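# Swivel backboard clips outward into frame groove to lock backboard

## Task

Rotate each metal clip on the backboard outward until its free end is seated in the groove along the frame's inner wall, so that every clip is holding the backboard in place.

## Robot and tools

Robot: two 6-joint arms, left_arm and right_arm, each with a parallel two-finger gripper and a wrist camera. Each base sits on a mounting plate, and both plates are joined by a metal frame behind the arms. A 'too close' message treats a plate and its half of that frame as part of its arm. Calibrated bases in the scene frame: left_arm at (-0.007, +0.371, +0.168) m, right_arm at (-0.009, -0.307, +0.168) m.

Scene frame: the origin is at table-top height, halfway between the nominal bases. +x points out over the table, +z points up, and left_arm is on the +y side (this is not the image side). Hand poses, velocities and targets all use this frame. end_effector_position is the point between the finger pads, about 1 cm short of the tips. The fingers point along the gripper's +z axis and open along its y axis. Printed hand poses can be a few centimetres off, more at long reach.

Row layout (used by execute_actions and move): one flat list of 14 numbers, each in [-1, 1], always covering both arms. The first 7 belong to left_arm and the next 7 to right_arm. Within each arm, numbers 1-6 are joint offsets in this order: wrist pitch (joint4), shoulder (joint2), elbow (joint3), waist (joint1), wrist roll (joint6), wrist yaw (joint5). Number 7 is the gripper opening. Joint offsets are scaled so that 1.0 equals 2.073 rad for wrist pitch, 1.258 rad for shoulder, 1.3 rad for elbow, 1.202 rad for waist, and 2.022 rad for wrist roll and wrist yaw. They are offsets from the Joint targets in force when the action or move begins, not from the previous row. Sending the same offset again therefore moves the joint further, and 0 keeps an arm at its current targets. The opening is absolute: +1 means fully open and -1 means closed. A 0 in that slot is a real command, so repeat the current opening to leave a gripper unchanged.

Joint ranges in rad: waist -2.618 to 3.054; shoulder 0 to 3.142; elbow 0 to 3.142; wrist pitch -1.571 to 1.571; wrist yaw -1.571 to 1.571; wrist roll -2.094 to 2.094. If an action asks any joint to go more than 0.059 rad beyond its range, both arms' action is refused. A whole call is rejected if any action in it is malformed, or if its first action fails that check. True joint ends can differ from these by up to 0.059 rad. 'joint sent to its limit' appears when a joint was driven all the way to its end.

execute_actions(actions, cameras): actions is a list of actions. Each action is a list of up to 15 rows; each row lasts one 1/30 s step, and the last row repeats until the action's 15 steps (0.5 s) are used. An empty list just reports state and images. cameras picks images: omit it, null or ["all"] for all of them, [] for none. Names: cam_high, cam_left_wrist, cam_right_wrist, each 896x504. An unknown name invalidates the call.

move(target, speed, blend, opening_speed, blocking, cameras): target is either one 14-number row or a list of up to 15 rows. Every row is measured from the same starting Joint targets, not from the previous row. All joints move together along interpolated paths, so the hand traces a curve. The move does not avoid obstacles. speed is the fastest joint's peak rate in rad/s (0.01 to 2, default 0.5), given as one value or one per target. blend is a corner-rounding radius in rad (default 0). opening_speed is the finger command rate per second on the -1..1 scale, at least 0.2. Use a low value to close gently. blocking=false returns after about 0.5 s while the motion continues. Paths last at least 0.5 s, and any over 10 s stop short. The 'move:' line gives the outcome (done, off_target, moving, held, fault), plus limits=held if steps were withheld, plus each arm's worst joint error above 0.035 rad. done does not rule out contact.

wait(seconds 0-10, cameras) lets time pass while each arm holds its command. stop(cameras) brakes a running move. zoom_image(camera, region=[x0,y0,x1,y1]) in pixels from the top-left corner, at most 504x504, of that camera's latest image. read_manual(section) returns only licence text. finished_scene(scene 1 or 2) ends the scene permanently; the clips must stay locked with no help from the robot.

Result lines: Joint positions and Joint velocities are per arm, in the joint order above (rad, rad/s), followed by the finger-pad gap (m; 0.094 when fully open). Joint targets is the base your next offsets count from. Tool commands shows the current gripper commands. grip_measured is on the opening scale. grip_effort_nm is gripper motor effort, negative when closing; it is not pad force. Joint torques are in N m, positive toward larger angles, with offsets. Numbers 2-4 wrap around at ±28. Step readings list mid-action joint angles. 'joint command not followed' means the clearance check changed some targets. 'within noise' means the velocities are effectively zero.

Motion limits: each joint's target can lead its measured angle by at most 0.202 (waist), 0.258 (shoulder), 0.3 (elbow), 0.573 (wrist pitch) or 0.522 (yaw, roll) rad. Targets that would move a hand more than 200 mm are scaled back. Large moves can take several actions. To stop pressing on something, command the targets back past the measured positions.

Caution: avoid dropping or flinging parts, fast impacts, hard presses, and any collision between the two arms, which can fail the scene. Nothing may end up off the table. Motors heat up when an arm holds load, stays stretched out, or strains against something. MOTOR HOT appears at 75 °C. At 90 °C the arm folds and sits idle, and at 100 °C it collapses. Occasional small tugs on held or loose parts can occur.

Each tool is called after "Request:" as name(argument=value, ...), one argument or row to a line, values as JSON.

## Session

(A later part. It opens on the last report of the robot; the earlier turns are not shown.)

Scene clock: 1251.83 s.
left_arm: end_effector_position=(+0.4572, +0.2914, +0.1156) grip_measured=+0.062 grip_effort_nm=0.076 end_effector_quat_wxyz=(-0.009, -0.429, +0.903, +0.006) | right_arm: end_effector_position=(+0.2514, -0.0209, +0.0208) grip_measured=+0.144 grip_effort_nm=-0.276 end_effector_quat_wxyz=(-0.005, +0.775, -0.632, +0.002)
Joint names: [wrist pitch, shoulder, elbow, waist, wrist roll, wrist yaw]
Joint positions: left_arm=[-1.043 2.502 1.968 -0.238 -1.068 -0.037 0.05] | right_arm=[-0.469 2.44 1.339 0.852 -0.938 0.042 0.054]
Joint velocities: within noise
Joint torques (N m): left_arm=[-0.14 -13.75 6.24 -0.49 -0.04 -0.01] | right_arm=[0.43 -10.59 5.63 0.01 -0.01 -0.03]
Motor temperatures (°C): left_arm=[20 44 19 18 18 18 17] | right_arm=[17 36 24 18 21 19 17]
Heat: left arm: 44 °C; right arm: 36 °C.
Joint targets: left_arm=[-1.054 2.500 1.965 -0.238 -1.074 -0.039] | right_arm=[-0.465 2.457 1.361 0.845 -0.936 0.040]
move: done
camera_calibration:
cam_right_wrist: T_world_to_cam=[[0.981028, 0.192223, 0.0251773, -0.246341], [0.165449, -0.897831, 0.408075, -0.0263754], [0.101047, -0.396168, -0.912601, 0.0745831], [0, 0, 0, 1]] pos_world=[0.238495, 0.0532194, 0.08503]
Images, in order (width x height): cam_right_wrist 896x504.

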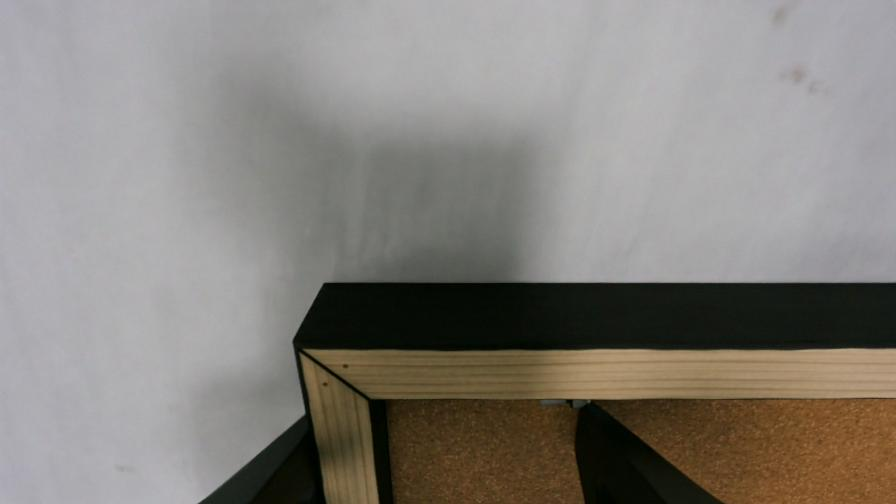

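Request:
move(
  target=[
    [0,0,0,0,0,0,0.064,0,0,0,0,0,0,0.6],
    [0,0,0,0,0,0,0.064,-0.0675,-0.1113,0,0,0,0,0.6],
    [0,0,0,0,0,0,0.064,-0.1279,-0.0771,0.1218,0.0347,0.7921,0,0.28],
    [0,0,0,0,0,0,0.064,-0.0843,-0.0053,0.1218,0.0347,0.7921,0,0.28],
  ],
  speed=[0.2,0.25,0.8,0.15],
  blend=[0,0.04,0,0],
  opening_speed=1,
  cameras=["cam_right_wrist"],
)

Request:
zoom_image(
  camera="cam_right_wrist",
  region=[300, 200, 660, 480],
)

Scene clock: 1273.87 s.
left_arm: end_effector_position=(+0.4572, +0.2914, +0.1156) grip_measured=+0.062 grip_effort_nm=0.071 end_effector_quat_wxyz=(-0.009, -0.429, +0.903, +0.006) | right_arm: end_effector_position=(+0.2584, +0.0008, +0.0497) grip_measured=+0.282 grip_effort_nm=-0.154 end_effector_quat_wxyz=(-0.004, -0.101, +0.995, -0.006)
Joint names: [wrist pitch, shoulder, elbow, waist, wrist roll, wrist yaw]
Joint positions: left_arm=[-1.043 2.502 1.968 -0.238 -1.068 -0.037 0.05] | right_arm=[-0.651 2.438 1.493 0.878 0.659 0.042 0.06]
Joint velocities: within noise
Joint torques (N m): left_arm=[-0.13 -13.81 6.34 -0.46 -0.06 -0.01] | right_arm=[0.45 -11.66 6.42 1.44 0.04 -0.04]
Motor temperatures (°C): left_arm=[20 44 19 18 18 18 17] | right_arm=[17 36 24 18 21 19 17]
Heat: left arm: 44 °C; right arm: 36 °C.
Joint targets: left_arm=[-1.054 2.500 1.965 -0.238 -1.074 -0.039] | right_arm=[-0.640 2.450 1.520 0.887 0.666 0.040]
move: done
camera_calibration:
cam_right_wrist: T_world_to_cam=[[0.193359, -0.980728, 0.0280269, -0.0537633], [-0.8926, -0.163982, 0.419971, 0.252369], [-0.407281, -0.106222, -0.907105, 0.239705], [0, 0, 0, 1]] pos_world=[0.333287, 0.0141185, 0.112957]
Images, in order (width x height): cam_right_wrist 896x504.

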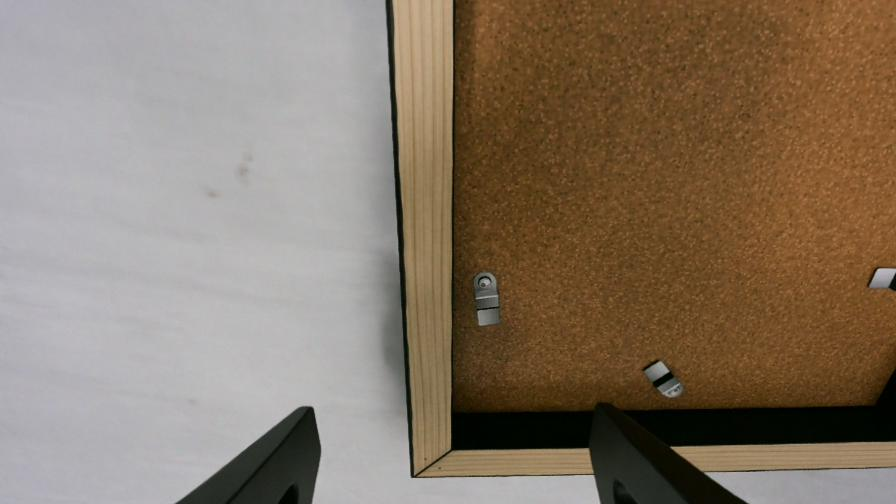

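Scaled by 1.400.

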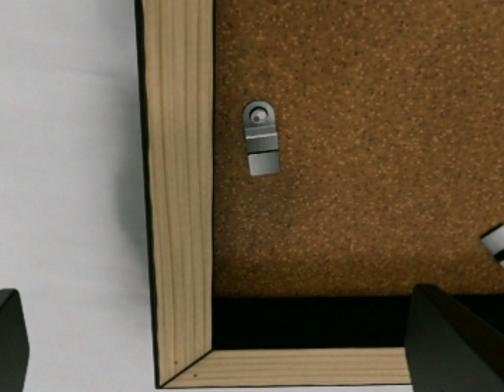

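Request:
move(
  target=[0,0,0,0,0,0,0.064,0.0159,0.0687,0.0562,-0.0191,0,0,0.28],
  speed=0.15,
  cameras=["cam_right_wrist"],
)

Request:
zoom_image(
  camera="cam_right_wrist",
  region=[280, 200, 640, 480],
)

Scene clock: 1289.37 s.
left_arm: end_effector_position=(+0.4572, +0.2914, +0.1156) grip_measured=+0.062 grip_effort_nm=0.071 end_effector_quat_wxyz=(-0.009, -0.429, +0.903, +0.006) | right_arm: end_effector_position=(+0.2715, +0.0123, +0.0300) grip_measured=+0.282 grip_effort_nm=-0.154 end_effector_quat_wxyz=(+0.003, -0.097, +0.995, +0.001)
Joint names: [wrist pitch, shoulder, elbow, waist, wrist roll, wrist yaw]
Joint positions: left_arm=[-1.043 2.502 1.968 -0.238 -1.068 -0.037 0.05] | right_arm=[-0.618 2.522 1.565 0.87 0.659 0.042 0.06]
Joint velocities: within noise
Joint torques (N m): left_arm=[-0.17 -13.83 6.42 -0.5 -0.06 -0.03] | right_arm=[0.5 -11.92 6.48 0.05 0.04 -0.04]
Motor temperatures (°C): left_arm=[20 44 19 18 18 18 17] | right_arm=[17 37 24 18 21 19 17]
Heat: left arm: 44 °C; right arm: 37 °C.
Joint targets: left_arm=[-1.054 2.500 1.965 -0.238 -1.074 -0.039] | right_arm=[-0.607 2.537 1.593 0.864 0.666 0.040]
move: done
camera_calibration:
cam_right_wrist: T_world_to_cam=[[0.184769, -0.982668, 0.0149476, -0.0418018], [-0.899642, -0.162996, 0.405063, 0.276515], [-0.395607, -0.0882905, -0.914166, 0.225204], [0, 0, 0, 1]] pos_world=[0.34558, 0.0238769, 0.0944926]
Images, in order (width x height): cam_right_wrist 896x504.

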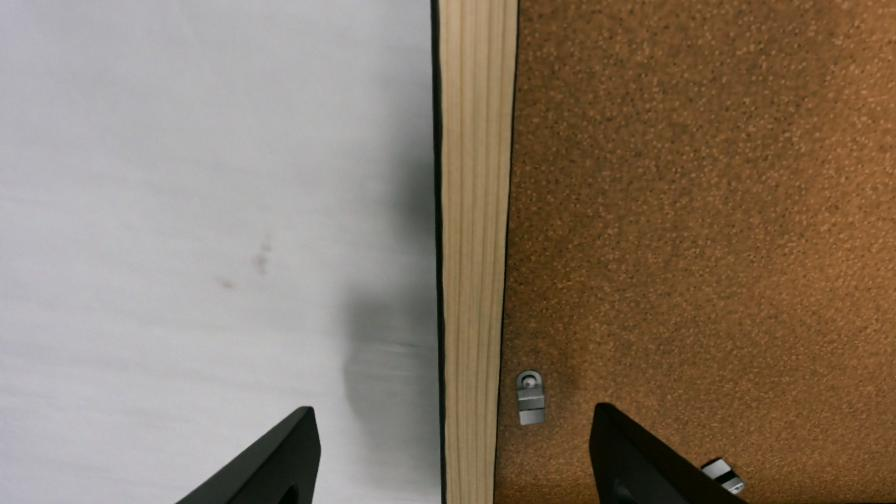

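Scaled by 1.400.

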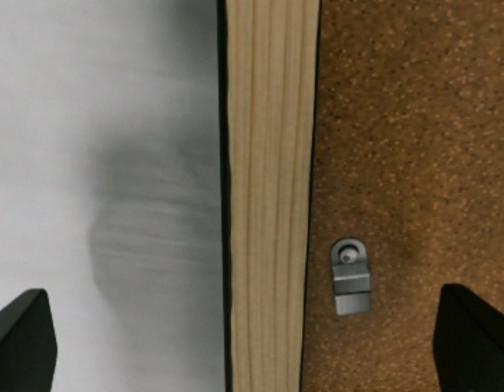

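Request:
move(
  target=[0,0,0,0,0,0,0.064,0.0183,0.0048,-0.0492,0,0,0,0.28],
  speed=0.1,
  cameras=["cam_right_wrist"],
)

Request:
zoom_image(
  camera="cam_right_wrist",
  region=[280, 200, 640, 480],
)

Scene clock: 1304.30 s.
left_arm: end_effector_position=(+0.4572, +0.2914, +0.1156) grip_measured=+0.062 grip_effort_nm=0.066 end_effector_quat_wxyz=(-0.009, -0.429, +0.903, +0.006) | right_arm: end_effector_position=(+0.2689, +0.0097, +0.0222) grip_measured=+0.282 grip_effort_nm=-0.159 end_effector_quat_wxyz=(+0.005, -0.097, +0.995, +0.002)
Joint names: [wrist pitch, shoulder, elbow, waist, wrist roll, wrist yaw]
Joint positions: left_arm=[-1.043 2.502 1.968 -0.238 -1.068 -0.037 0.05] | right_arm=[-0.58 2.529 1.538 0.87 0.659 0.042 0.06]
Joint velocities: within noise
Joint torques (N m): left_arm=[-0.14 -14.13 6.32 -0.42 -0.04 0] | right_arm=[0.49 -11.92 3.67 0.02 0.03 -0.04]
Motor temperatures (°C): left_arm=[20 45 19 18 18 18 17] | right_arm=[17 37 24 18 21 19 17]
Heat: left arm: 45 °C; right arm: 37 °C.
Joint targets: left_arm=[-1.054 2.500 1.965 -0.238 -1.074 -0.039] | right_arm=[-0.569 2.543 1.529 0.864 0.666 0.040]
move: done
camera_calibration:
cam_right_wrist: T_world_to_cam=[[0.184196, -0.982812, 0.0123479, -0.0434788], [-0.900843, -0.163783, 0.402066, 0.277307], [-0.393133, -0.0851828, -0.915527, 0.21616], [0, 0, 0, 1]] pos_world=[0.342798, 0.0210997, 0.0869418]
Images, in order (width x height): cam_right_wrist 896x504.

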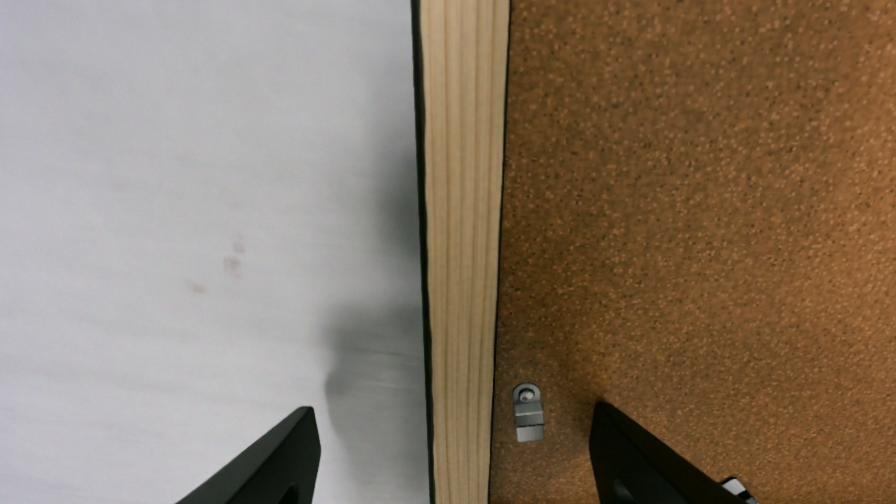

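Scaled by 1.400.

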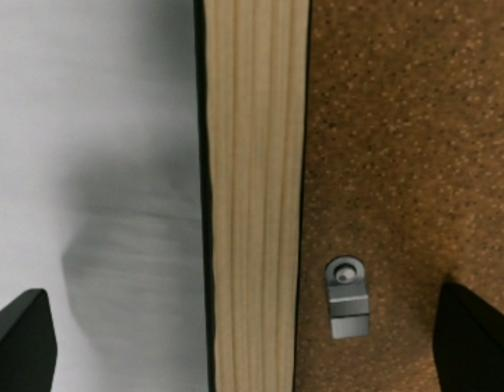

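Request:
move(
  target=[0,0,0,0,0,0,0.064,-0.012,0,0,0,0,0,0.28],
  speed=0.1,
  cameras=["cam_right_wrist"],
)

Request:
zoom_image(
  camera="cam_right_wrist",
  region=[280, 200, 640, 480],
)

Scene clock: 1315.43 s.
left_arm: end_effector_position=(+0.4572, +0.2914, +0.1156) grip_measured=+0.062 grip_effort_nm=0.076 end_effector_quat_wxyz=(-0.009, -0.429, +0.903, +0.006) | right_arm: end_effector_position=(+0.2682, +0.0089, +0.0222) grip_measured=+0.282 grip_effort_nm=-0.154 end_effector_quat_wxyz=(+0.003, -0.097, +0.995, +0.001)
Joint names: [wrist pitch, shoulder, elbow, waist, wrist roll, wrist yaw]
Joint positions: left_arm=[-1.043 2.502 1.968 -0.238 -1.068 -0.037 0.05] | right_arm=[-0.584 2.529 1.538 0.87 0.659 0.042 0.06]
Joint velocities: within noise
Joint torques (N m): left_arm=[-0.14 -13.96 6.28 -0.51 -0.06 0.02] | right_arm=[0.29 -11.89 3.69 0.05 0.04 -0.06]
Motor temperatures (°C): left_arm=[20 45 19 18 18 18 17] | right_arm=[17 38 24 18 21 19 17]
Heat: left arm: 45 °C; right arm: 38 °C.
Joint targets: left_arm=[-1.054 2.500 1.965 -0.238 -1.074 -0.039] | right_arm=[-0.594 2.543 1.529 0.864 0.666 0.040]
move: done
camera_calibration:
cam_right_wrist: T_world_to_cam=[[0.184394, -0.982739, 0.014945, -0.0442355], [-0.899704, -0.162654, 0.405064, 0.276182], [-0.395641, -0.0881373, -0.914166, 0.216486], [0, 0, 0, 1]] pos_world=[0.342289, 0.0205304, 0.0866939]
Images, in order (width x height): cam_right_wrist 896x504.

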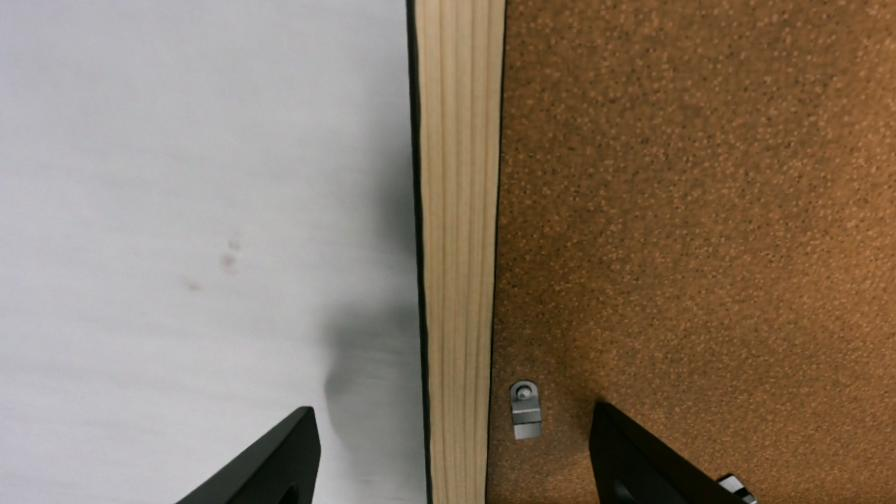

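Scaled by 1.400.

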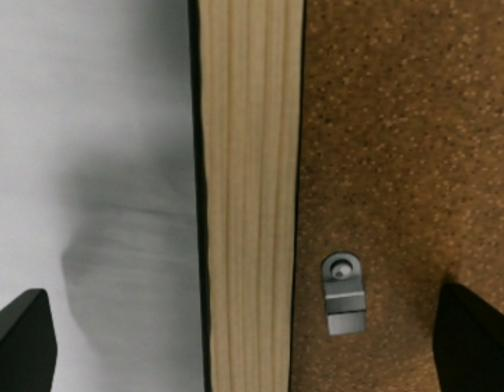

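Request:
move(
  target=[0,0,0,0,0,0,0.064,0,0,0,0,0,0,-0.5],
  opening_speed=0.4,
  cameras=["cam_right_wrist"],
)

Request:
zoom_image(
  camera="cam_right_wrist",
  region=[340, 300, 600, 480],
)

Scene clock: 1321.23 s.
left_arm: end_effector_position=(+0.4572, +0.2914, +0.1156) grip_measured=+0.062 grip_effort_nm=0.066 end_effector_quat_wxyz=(-0.009, -0.429, +0.903, +0.006) | right_arm: end_effector_position=(+0.2678, +0.0068, +0.0222) grip_measured=-0.497 grip_effort_nm=-0.198 end_effector_quat_wxyz=(+0.000, -0.094, +0.996, -0.002)
Joint names: [wrist pitch, shoulder, elbow, waist, wrist roll, wrist yaw]
Joint positions: left_arm=[-1.043 2.502 1.968 -0.238 -1.068 -0.037 0.05] | right_arm=[-0.592 2.529 1.538 0.867 0.662 0.042 0.024]
Joint velocities: within noise
Joint torques (N m): left_arm=[-0.13 -13.78 6.3 -0.39 -0.04 0] | right_arm=[0.33 -11.88 3.66 0.25 0.01 -0.04]
Motor temperatures (°C): left_arm=[20 45 19 18 18 18 17] | right_arm=[17 38 24 18 21 19 17]
Heat: left arm: 45 °C; right arm: 38 °C.
Joint targets: left_arm=[-1.054 2.500 1.965 -0.238 -1.074 -0.039] | right_arm=[-0.594 2.543 1.529 0.864 0.666 0.040]
move: done
camera_calibration:
cam_right_wrist: T_world_to_cam=[[0.179899, -0.983488, 0.0197068, -0.0451916], [-0.898364, -0.156102, 0.410577, 0.274944], [-0.400721, -0.0915664, -0.911613, 0.217413], [0, 0, 0, 1]] pos_world=[0.342252, 0.0183815, 0.0862014]
Images, in order (width x height): cam_right_wrist 896x504.

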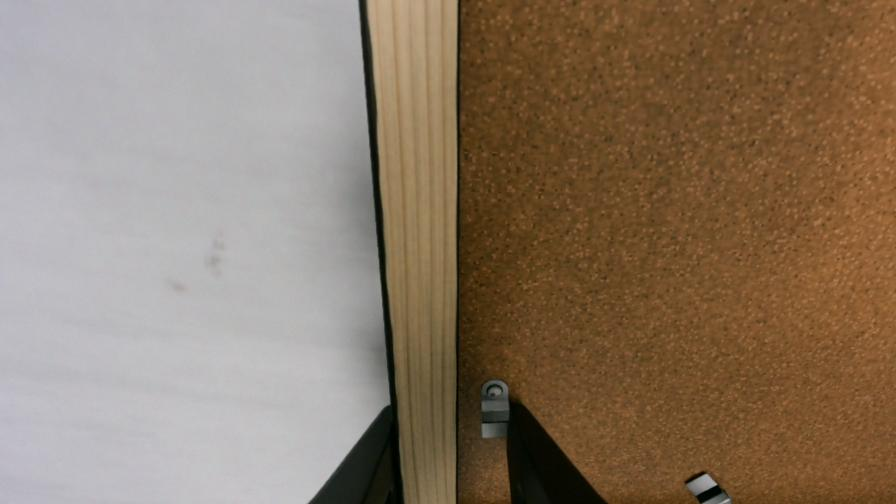

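Scaled by 1.938.

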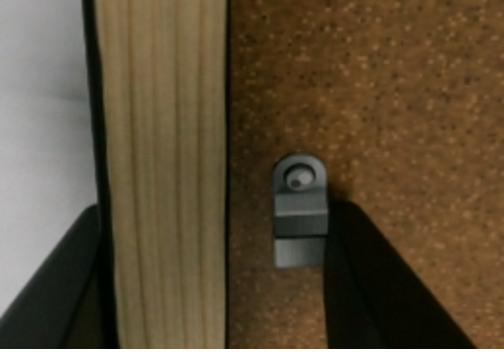

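Request:
move(
  target=[0,0,0,0,0,0,0.064,0,0,0,0,0,0,-0.63],
  opening_speed=0.3,
  cameras=["cam_right_wrist"],
)

Request:
zoom_image(
  camera="cam_right_wrist",
  region=[340, 300, 600, 480],
)

Scene clock: 1328.53 s.
left_arm: end_effector_position=(+0.4572, +0.2914, +0.1156) grip_measured=+0.062 grip_effort_nm=0.076 end_effector_quat_wxyz=(-0.009, -0.429, +0.903, +0.006) | right_arm: end_effector_position=(+0.2674, +0.0071, +0.0222) grip_measured=-0.627 grip_effort_nm=-0.232 end_effector_quat_wxyz=(+0.000, -0.094, +0.996, -0.001)
Joint names: [wrist pitch, shoulder, elbow, waist, wrist roll, wrist yaw]
Joint positions: left_arm=[-1.043 2.502 1.968 -0.238 -1.068 -0.037 0.05] | right_arm=[-0.592 2.529 1.538 0.867 0.663 0.039 0.018]
Joint velocities: within noise
Joint torques (N m): left_arm=[-0.15 -13.7 6.31 -0.5 -0.02 0.03] | right_arm=[0.33 -11.86 3.71 0.28 0 -0.02]
Motor temperatures (°C): left_arm=[20 45 19 18 18 18 17] | right_arm=[17 38 24 18 21 19 17]
Heat: left arm: 45 °C; right arm: 38 °C.
Joint targets: left_arm=[-1.054 2.500 1.965 -0.238 -1.074 -0.039] | right_arm=[-0.594 2.543 1.529 0.864 0.666 0.040]
move: done
camera_calibration:
cam_right_wrist: T_world_to_cam=[[0.178056, -0.983863, 0.0176157, -0.0442766], [-0.897838, -0.155109, 0.412101, 0.27449], [-0.402719, -0.0891931, -0.910968, 0.2178], [0, 0, 0, 1]] pos_world=[0.342044, 0.01844, 0.0860714]
Images, in order (width x height): cam_right_wrist 896x504.

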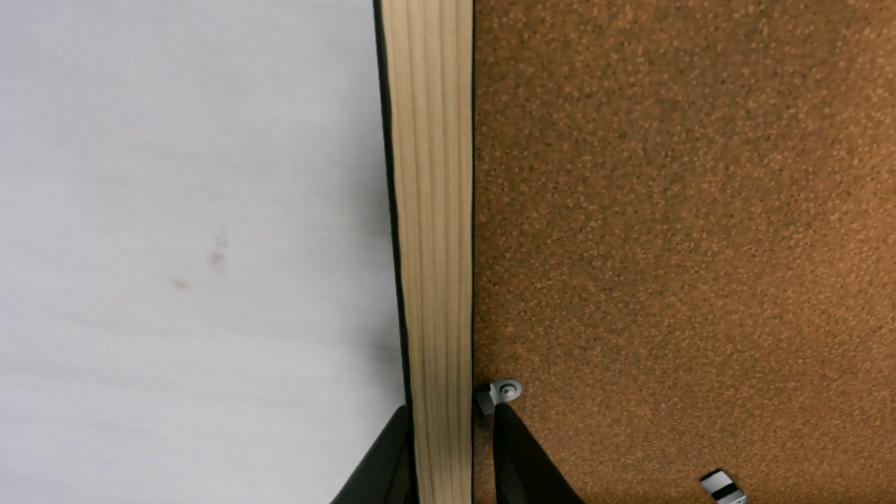

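Scaled by 1.938.

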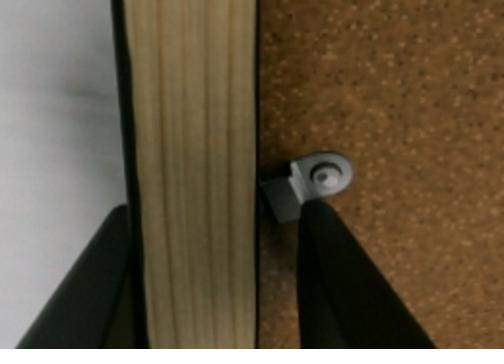

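Request:
move(
  target=[0,0,0,0,0,0,0.064,0,0,0,0,0,0,-0.67],
  opening_speed=0.3,
  cameras=["cam_right_wrist"],
)

Request:
zoom_image(
  camera="cam_right_wrist",
  region=[340, 300, 600, 480],
)

Scene clock: 1332.70 s.
left_arm: end_effector_position=(+0.4572, +0.2914, +0.1156) grip_measured=+0.062 grip_effort_nm=0.061 end_effector_quat_wxyz=(-0.009, -0.429, +0.903, +0.006) | right_arm: end_effector_position=(+0.2673, +0.0071, +0.0222) grip_measured=-0.665 grip_effort_nm=-0.315 end_effector_quat_wxyz=(-0.001, -0.094, +0.996, -0.001)
Joint names: [wrist pitch, shoulder, elbow, waist, wrist roll, wrist yaw]
Joint positions: left_arm=[-1.043 2.502 1.968 -0.238 -1.068 -0.037 0.05] | right_arm=[-0.592 2.529 1.538 0.867 0.663 0.039 0.016]
Joint velocities: within noise
Joint torques (N m): left_arm=[-0.18 -13.76 6.37 -0.54 -0.06 0] | right_arm=[0.33 -11.88 3.64 0.27 -0.01 -0.01]
Motor temperatures (°C): left_arm=[20 45 19 18 18 18 17] | right_arm=[17 38 24 18 21 19 17]
Heat: left arm: 45 °C; right arm: 38 °C.
Joint targets: left_arm=[-1.054 2.500 1.965 -0.238 -1.074 -0.039] | right_arm=[-0.594 2.543 1.529 0.864 0.666 0.040]
move: done
camera_calibration:
cam_right_wrist: T_world_to_cam=[[0.17806, -0.983867, 0.0173172, -0.0442179], [-0.89772, -0.155212, 0.41232, 0.274416], [-0.40298, -0.0889637, -0.910875, 0.21785], [0, 0, 0, 1]] pos_world=[0.342011, 0.0184687, 0.0860528]
Images, in order (width x height): cam_right_wrist 896x504.

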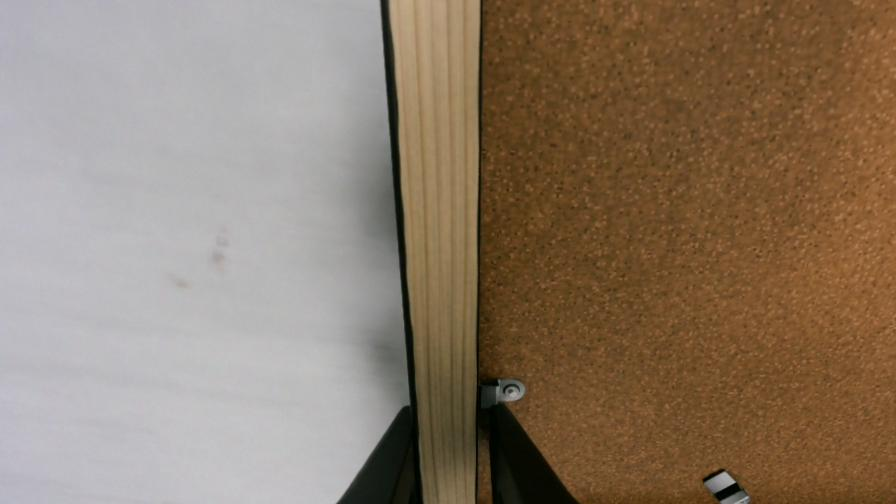

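Scaled by 1.938.

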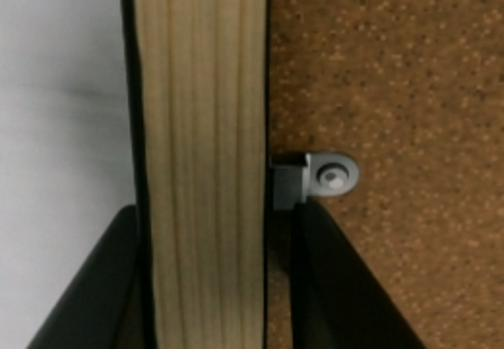

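Request:
move(
  target=[
    [0,0,0,0,0,0,0.064,0,0,0,0,0,0,0.064],
    [0,0,0,0,0,0,0.064,-0.0497,-0.1113,0,0,0,0,0.064],
    [0,0,0,0,0,0,0.064,0.0318,-0.318,-0.3369,-0.2022,0.6568,0,0.7],
    [0,0,0,0,0,0,0.064,0.0801,-0.2369,-0.3369,-0.2022,0.6568,0,0.7],
  ],
  speed=[0.3,0.25,0.7,0.15],
  blend=[0,0.04,0,0],
  opening_speed=1.5,
  cameras=["cam_high","cam_right_wrist"],
)

Request:
zoom_image(
  camera="cam_right_wrist",
  region=[300, 200, 660, 480],
)

Scene clock: 1355.37 s.
left_arm: end_effector_position=(+0.4572, +0.2914, +0.1156) grip_measured=+0.062 grip_effort_nm=0.061 end_effector_quat_wxyz=(-0.009, -0.429, +0.903, +0.006) | right_arm: end_effector_position=(+0.2725, -0.1126, +0.0502) grip_measured=+0.698 grip_effort_nm=0.066 end_effector_quat_wxyz=(+0.001, +0.636, +0.772, +0.004)
Joint names: [wrist pitch, shoulder, elbow, waist, wrist roll, wrist yaw]
Joint positions: left_arm=[-1.043 2.502 1.968 -0.238 -1.068 -0.037 0.05] | right_arm=[-0.431 2.233 1.101 0.626 1.987 0.039 0.08]
Joint velocities: within noise
Joint torques (N m): left_arm=[-0.17 -13.87 6.26 -0.57 -0.05 -0.01] | right_arm=[0.42 -9.44 3.17 0.05 0.04 -0.02]
Motor temperatures (°C): left_arm=[20 45 19 18 18 18 17] | right_arm=[17 38 23 18 21 19 17]
Heat: left arm: 45 °C; right arm: 38 °C.
Joint targets: left_arm=[-1.054 2.500 1.965 -0.238 -1.074 -0.039] | right_arm=[-0.428 2.245 1.091 0.621 1.994 0.040]
move: done
camera_calibration:
cam_right_wrist: T_world_to_cam=[[-0.982986, -0.183443, 0.00930142, 0.243539], [-0.163122, 0.895132, 0.414886, 0.166882], [-0.0844339, 0.40631, -0.909826, 0.203737], [0, 0, 0, 1]] pos_world=[0.28382, -0.187486, 0.113863]
Images, in order (width x height): cam_high 896x504, cam_right_wrist 896x504.

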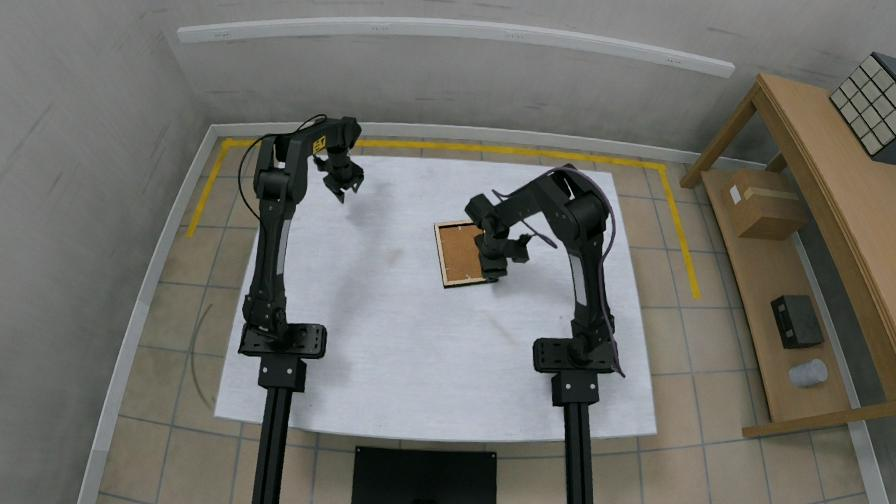

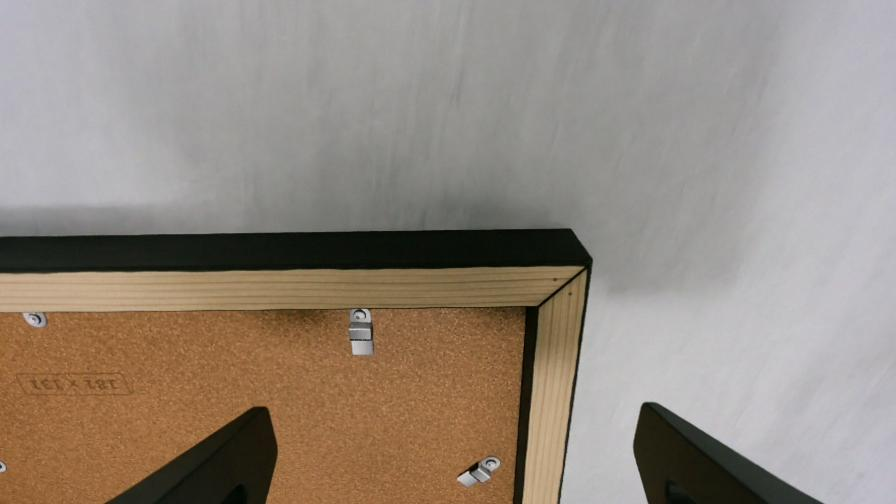

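Scaled by 1.400.

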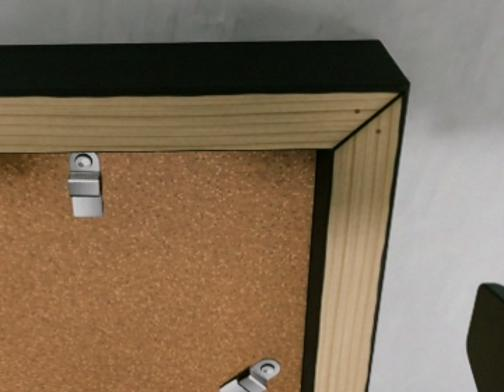

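Request:
move(
  target=[0,0,0,0,0,0,0.064,0.0441,0.0588,-0.0134,0.0225,0,0,0.65],
  speed=0.15,
  cameras=["cam_right_wrist"],
)

Request:
zoom_image(
  camera="cam_right_wrist",
  region=[200, 200, 560, 480],
)

Scene clock: 1372.57 s.
left_arm: end_effector_position=(+0.4572, +0.2914, +0.1156) grip_measured=+0.062 grip_effort_nm=0.066 end_effector_quat_wxyz=(-0.009, -0.429, +0.903, +0.006) | right_arm: end_effector_position=(+0.2661, -0.1100, +0.0245) grip_measured=+0.652 grip_effort_nm=-0.159 end_effector_quat_wxyz=(+0.001, +0.630, +0.776, +0.004)
Joint names: [wrist pitch, shoulder, elbow, waist, wrist roll, wrist yaw]
Joint positions: left_arm=[-1.043 2.502 1.968 -0.238 -1.068 -0.037 0.05] | right_arm=[-0.34 2.305 1.082 0.64 1.987 0.039 0.078]
Joint velocities: within noise
Joint torques (N m): left_arm=[-0.11 -13.75 6.3 -0.5 -0.05 -0.01] | right_arm=[0.42 -9.43 2.88 1.22 0.02 -0.01]
Motor temperatures (°C): left_arm=[20 46 19 18 18 18 17] | right_arm=[17 35 23 18 21 19 17]
Heat: left arm: 46 °C; right arm: 35 °C.
Joint targets: left_arm=[-1.054 2.500 1.965 -0.238 -1.074 -0.039] | right_arm=[-0.337 2.319 1.073 0.648 1.994 0.040]
move: done
camera_calibration:
cam_right_wrist: T_world_to_cam=[[-0.980381, -0.196916, 0.00878646, 0.23574], [-0.17558, 0.892674, 0.415096, 0.177221], [-0.0895828, 0.40541, -0.909735, 0.180029], [0, 0, 0, 1]] pos_world=[0.278359, -0.184765, 0.0881437]
Images, in order (width x height): cam_right_wrist 896x504.

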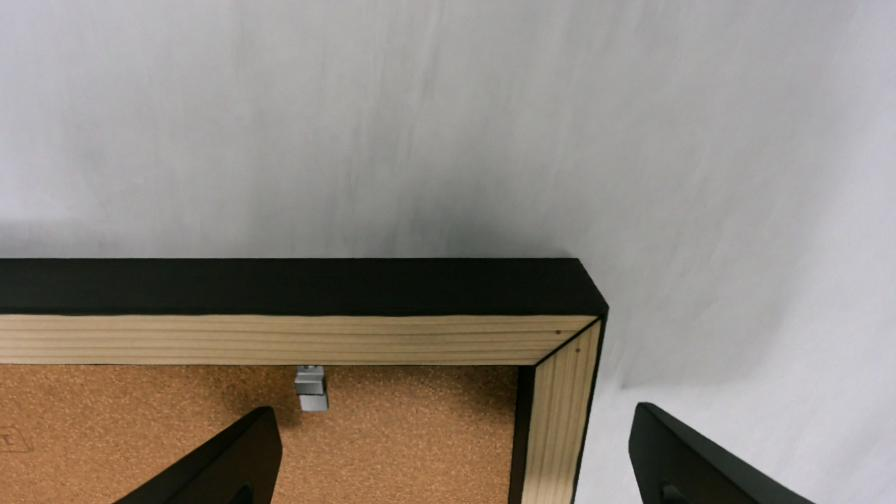

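Scaled by 1.400.

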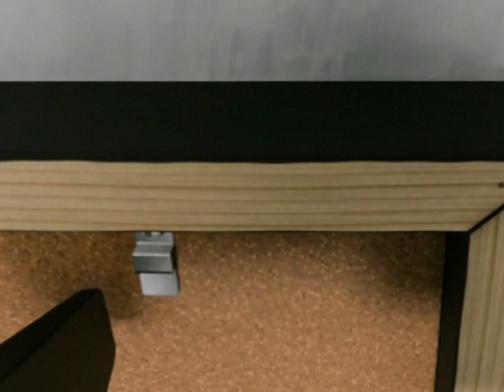

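Request:
move(
  target=[0,0,0,0,0,0,0.064,0.0053,0.0092,0,0.0072,0.003,0,0.65],
  speed=0.1,
  cameras=["cam_right_wrist"],
)

Request:
zoom_image(
  camera="cam_right_wrist",
  region=[200, 200, 560, 480],
)

Scene clock: 1383.53 s.
left_arm: end_effector_position=(+0.4572, +0.2914, +0.1156) grip_measured=+0.062 grip_effort_nm=0.071 end_effector_quat_wxyz=(-0.009, -0.429, +0.903, +0.006) | right_arm: end_effector_position=(+0.2645, -0.1077, +0.0215) grip_measured=+0.652 grip_effort_nm=-0.149 end_effector_quat_wxyz=(+0.001, +0.629, +0.777, +0.005)
Joint names: [wrist pitch, shoulder, elbow, waist, wrist roll, wrist yaw]
Joint positions: left_arm=[-1.043 2.502 1.968 -0.238 -1.068 -0.037 0.05] | right_arm=[-0.33 2.315 1.082 0.648 1.993 0.039 0.078]
Joint velocities: within noise
Joint torques (N m): left_arm=[-0.13 -13.87 6.32 -0.38 -0.05 -0.02] | right_arm=[0.42 -9.31 2.81 1.32 0.04 -0.01]
Motor temperatures (°C): left_arm=[20 46 19 18 18 18 17] | right_arm=[17 35 23 18 21 19 17]
Heat: left arm: 46 °C; right arm: 35 °C.
Joint targets: left_arm=[-1.054 2.500 1.965 -0.238 -1.074 -0.039] | right_arm=[-0.325 2.330 1.073 0.657 2.000 0.040]
move: done
camera_calibration:
cam_right_wrist: T_world_to_cam=[[-0.979866, -0.199503, 0.00782242, 0.234272], [-0.178282, 0.891932, 0.415539, 0.17673], [-0.0898785, 0.405778, -0.909542, 0.176293], [0, 0, 0, 1]] pos_world=[0.276908, -0.182429, 0.0850746]
Images, in order (width x height): cam_right_wrist 896x504.

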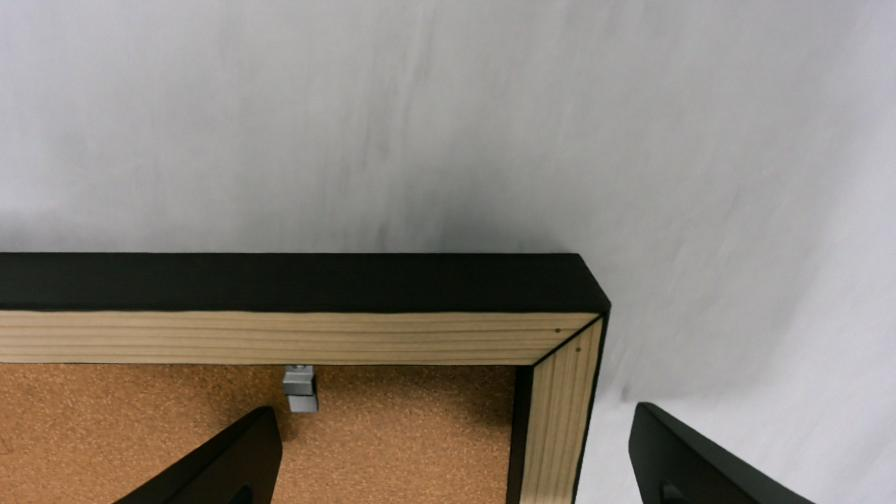

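Scaled by 1.400.

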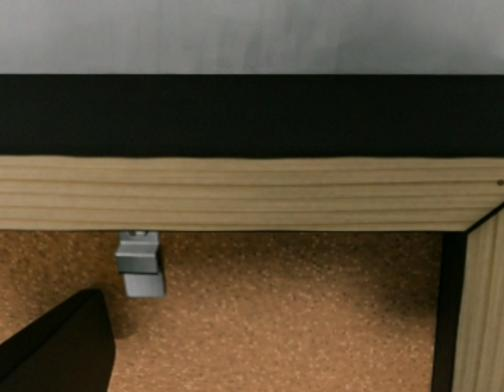

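Request:
move(
  target=[0,0,0,0,0,0,0.064,0.0024,0.004,0,-0.021,-0.003,0,0.65],
  speed=0.1,
  cameras=["cam_right_wrist"],
)

Request:
zoom_image(
  camera="cam_right_wrist",
  region=[200, 200, 560, 480],
)

Scene clock: 1391.93 s.
left_arm: end_effector_position=(+0.4572, +0.2914, +0.1156) grip_measured=+0.062 grip_effort_nm=0.076 end_effector_quat_wxyz=(-0.009, -0.429, +0.903, +0.006) | right_arm: end_effector_position=(+0.2666, -0.1105, +0.0198) grip_measured=+0.652 grip_effort_nm=-0.159 end_effector_quat_wxyz=(+0.001, +0.634, +0.774, +0.005)
Joint names: [wrist pitch, shoulder, elbow, waist, wrist roll, wrist yaw]
Joint positions: left_arm=[-1.043 2.502 1.968 -0.238 -1.068 -0.037 0.05] | right_arm=[-0.324 2.32 1.082 0.637 1.993 0.039 0.078]
Joint velocities: within noise
Joint torques (N m): left_arm=[-0.14 -13.85 6.23 -0.35 -0.05 -0.01] | right_arm=[0.44 -9.29 2.8 -0.09 -0.02 0]
Motor temperatures (°C): left_arm=[20 46 19 18 18 18 17] | right_arm=[17 35 23 18 21 19 17]
Heat: left arm: 46 °C; right arm: 35 °C.
Joint targets: left_arm=[-1.054 2.500 1.965 -0.238 -1.074 -0.039] | right_arm=[-0.321 2.335 1.073 0.631 1.994 0.040]
move: done
camera_calibration:
cam_right_wrist: T_world_to_cam=[[-0.982019, -0.188631, 0.00752306, 0.237566], [-0.168495, 0.893768, 0.415678, 0.177956], [-0.0851338, 0.406936, -0.909481, 0.174946], [0, 0, 0, 1]] pos_world=[0.278173, -0.185431, 0.0833502]
Images, in order (width x height): cam_right_wrist 896x504.

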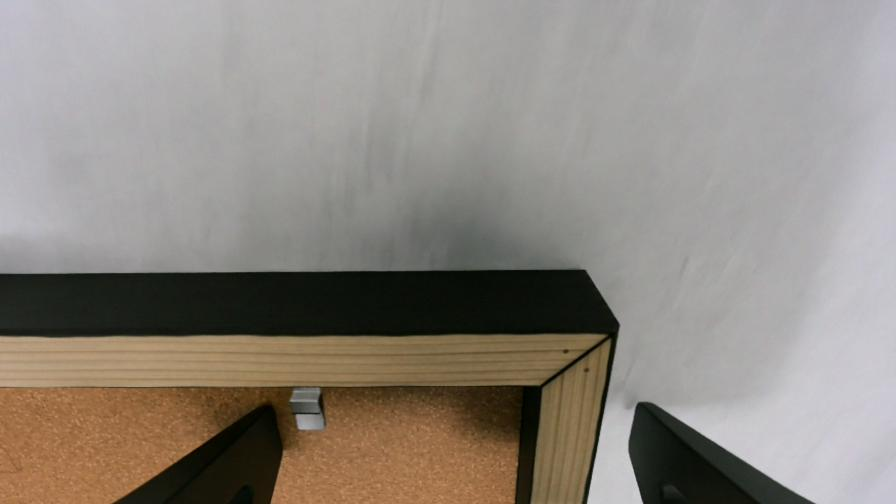

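Scaled by 1.400.

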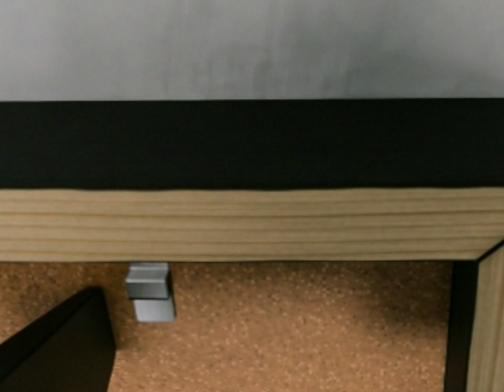

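Request:
move(
  target=[0,0,0,0,0,0,0.064,0,0,0,0,0,0,0.25],
  opening_speed=0.5,
  cameras=["cam_right_wrist"],
)

Request:
zoom_image(
  camera="cam_right_wrist",
  region=[200, 300, 460, 480],
)

Scene clock: 1395.47 s.
left_arm: end_effector_position=(+0.4572, +0.2914, +0.1156) grip_measured=+0.062 grip_effort_nm=0.066 end_effector_quat_wxyz=(-0.009, -0.429, +0.903, +0.006) | right_arm: end_effector_position=(+0.2682, -0.1094, +0.0198) grip_measured=+0.253 grip_effort_nm=-0.203 end_effector_quat_wxyz=(+0.002, +0.634, +0.773, +0.009)
Joint names: [wrist pitch, shoulder, elbow, waist, wrist roll, wrist yaw]
Joint positions: left_arm=[-1.043 2.502 1.968 -0.238 -1.068 -0.037 0.05] | right_arm=[-0.316 2.32 1.082 0.637 1.993 0.039 0.059]
Joint velocities: within noise
Joint torques (N m): left_arm=[-0.14 -13.89 6.45 -0.38 -0.05 -0.02] | right_arm=[0.34 -9.32 2.81 -0.03 -0.02 -0.01]
Motor temperatures (°C): left_arm=[20 46 19 18 18 18 17] | right_arm=[17 35 23 18 21 19 17]
Heat: left arm: 46 °C; right arm: 35 °C.
Joint targets: left_arm=[-1.054 2.500 1.965 -0.238 -1.074 -0.039] | right_arm=[-0.321 2.335 1.073 0.631 1.994 0.040]
move: done
camera_calibration:
cam_right_wrist: T_world_to_cam=[[-0.982105, -0.188335, 0.000250181, 0.239574], [-0.170926, 0.89188, 0.418728, 0.17757], [-0.0790844, 0.411192, -0.908112, 0.173452], [0, 0, 0, 1]] pos_world=[0.279356, -0.184573, 0.0831006]
Images, in order (width x height): cam_right_wrist 896x504.

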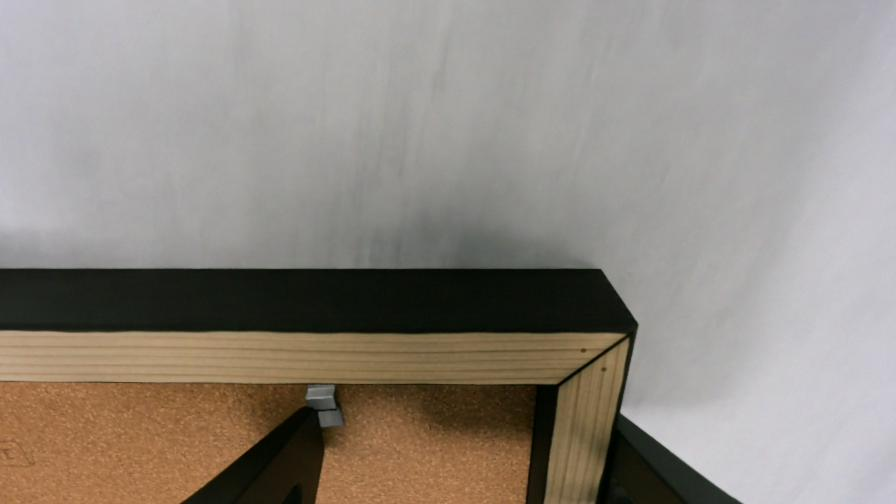

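Scaled by 1.938.

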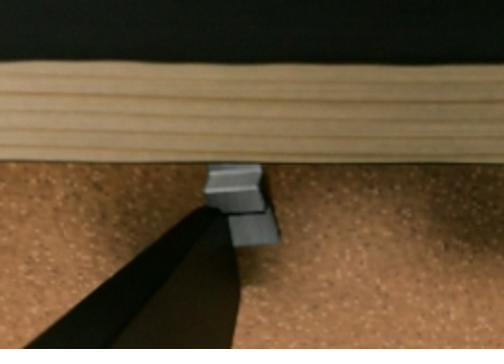

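Request:
move(
  target=[0,0,0,0,0,0,0.064,0,0,0,0,0,0,0.15],
  opening_speed=0.3,
  cameras=["cam_right_wrist"],
)

Request:
zoom_image(
  camera="cam_right_wrist",
  region=[200, 300, 460, 480],
)

Scene clock: 1399.30 s.
left_arm: end_effector_position=(+0.4572, +0.2914, +0.1156) grip_measured=+0.062 grip_effort_nm=0.071 end_effector_quat_wxyz=(-0.009, -0.429, +0.903, +0.006) | right_arm: end_effector_position=(+0.2676, -0.1094, +0.0198) grip_measured=+0.153 grip_effort_nm=-0.188 end_effector_quat_wxyz=(+0.001, +0.633, +0.774, +0.008)
Joint names: [wrist pitch, shoulder, elbow, waist, wrist roll, wrist yaw]
Joint positions: left_arm=[-1.043 2.502 1.968 -0.238 -1.068 -0.037 0.05] | right_arm=[-0.318 2.32 1.082 0.637 1.992 0.037 0.054]
Joint velocities: within noise
Joint torques (N m): left_arm=[-0.18 -13.75 6.31 -0.42 -0.02 0] | right_arm=[0.39 -9.33 2.8 -0.06 -0.02 0.01]
Motor temperatures (°C): left_arm=[20 46 19 18 18 18 17] | right_arm=[17 35 23 18 21 19 17]
Heat: left arm: 46 °C; right arm: 35 °C.
Joint targets: left_arm=[-1.054 2.500 1.965 -0.238 -1.074 -0.039] | right_arm=[-0.320 2.335 1.073 0.631 1.994 0.040]
move: done
camera_calibration:
cam_right_wrist: T_world_to_cam=[[-0.981864, -0.189566, 0.00276687, 0.238753], [-0.170934, 0.891486, 0.419564, 0.177414], [-0.0820015, 0.411482, -0.907722, 0.174204], [0, 0, 0, 1]] pos_world=[0.279034, -0.184585, 0.0830315]
Images, in order (width x height): cam_right_wrist 896x504.

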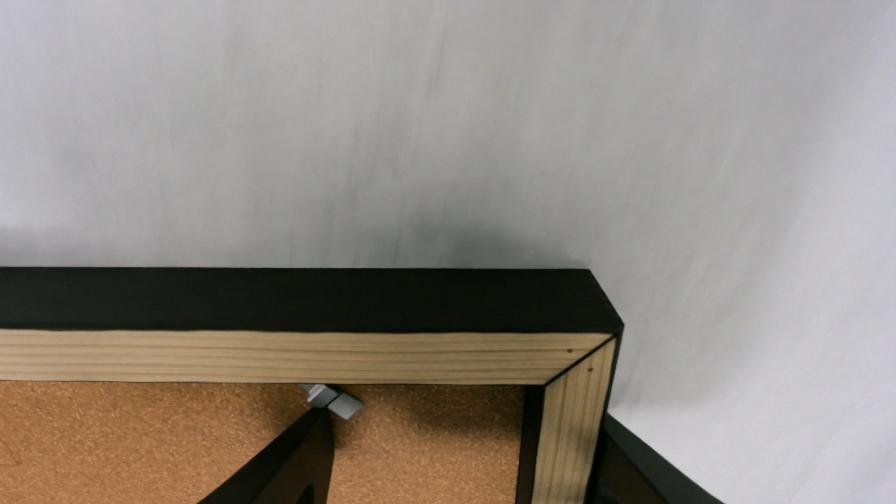

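Scaled by 1.938.

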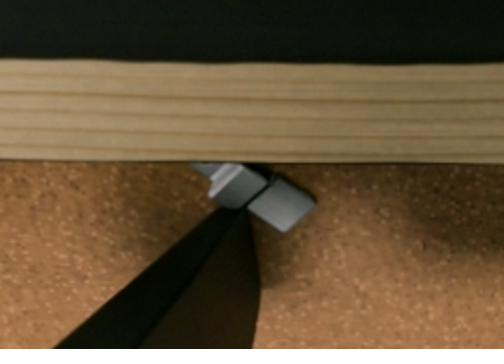

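Request:
move(
  target=[0,0,0,0,0,0,0.064,0,0,0,0,0,0,0.1],
  opening_speed=0.3,
  cameras=["cam_right_wrist"],
)

Request:
zoom_image(
  camera="cam_right_wrist",
  region=[200, 300, 460, 480],
)

Scene clock: 1402.17 s.
left_arm: end_effector_position=(+0.4572, +0.2914, +0.1156) grip_measured=+0.062 grip_effort_nm=0.081 end_effector_quat_wxyz=(-0.009, -0.429, +0.903, +0.006) | right_arm: end_effector_position=(+0.2672, -0.1096, +0.0198) grip_measured=+0.102 grip_effort_nm=-0.168 end_effector_quat_wxyz=(+0.000, +0.633, +0.774, +0.007)
Joint names: [wrist pitch, shoulder, elbow, waist, wrist roll, wrist yaw]
Joint positions: left_arm=[-1.043 2.502 1.968 -0.238 -1.068 -0.037 0.05] | right_arm=[-0.32 2.32 1.082 0.637 1.992 0.037 0.052]
Joint velocities: within noise
Joint torques (N m): left_arm=[-0.13 -13.85 6.27 -0.51 -0.05 -0.01] | right_arm=[0.39 -9.32 2.81 -0.09 -0.01 0]
Motor temperatures (°C): left_arm=[20 46 19 18 18 18 17] | right_arm=[17 34 23 18 21 19 17]
Heat: left arm: 46 °C; right arm: 34 °C.
Joint targets: left_arm=[-1.054 2.500 1.965 -0.238 -1.074 -0.039] | right_arm=[-0.320 2.335 1.073 0.631 1.994 0.040]
move: done
camera_calibration:
cam_right_wrist: T_world_to_cam=[[-0.981842, -0.189643, 0.00465813, 0.238242], [-0.170264, 0.891807, 0.419155, 0.177405], [-0.0836439, 0.410751, -0.907903, 0.174616], [0, 0, 0, 1]] pos_world=[0.278727, -0.184754, 0.0830647]
Images, in order (width x height): cam_right_wrist 896x504.

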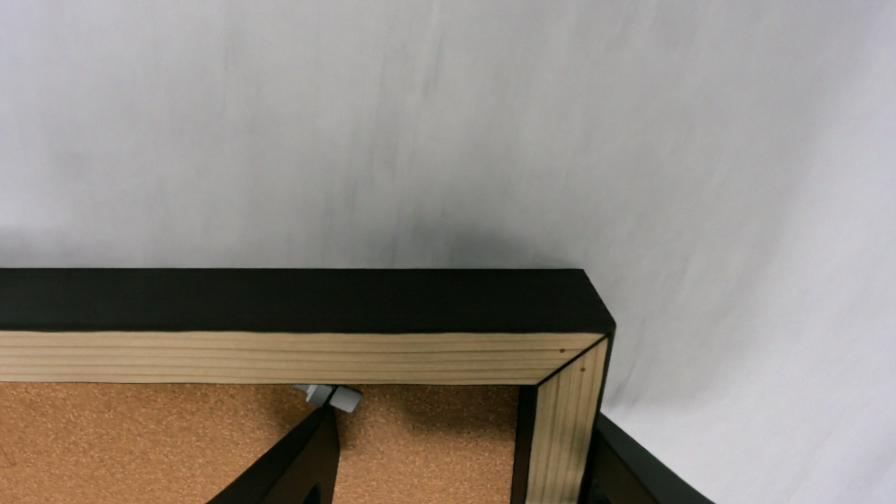

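Scaled by 1.938.

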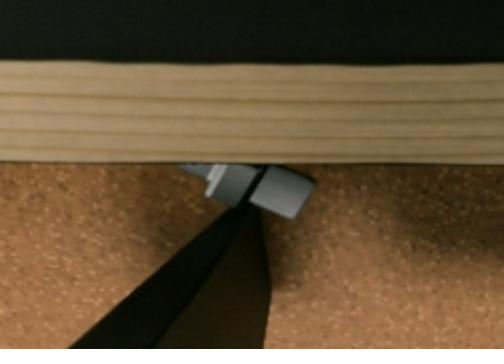

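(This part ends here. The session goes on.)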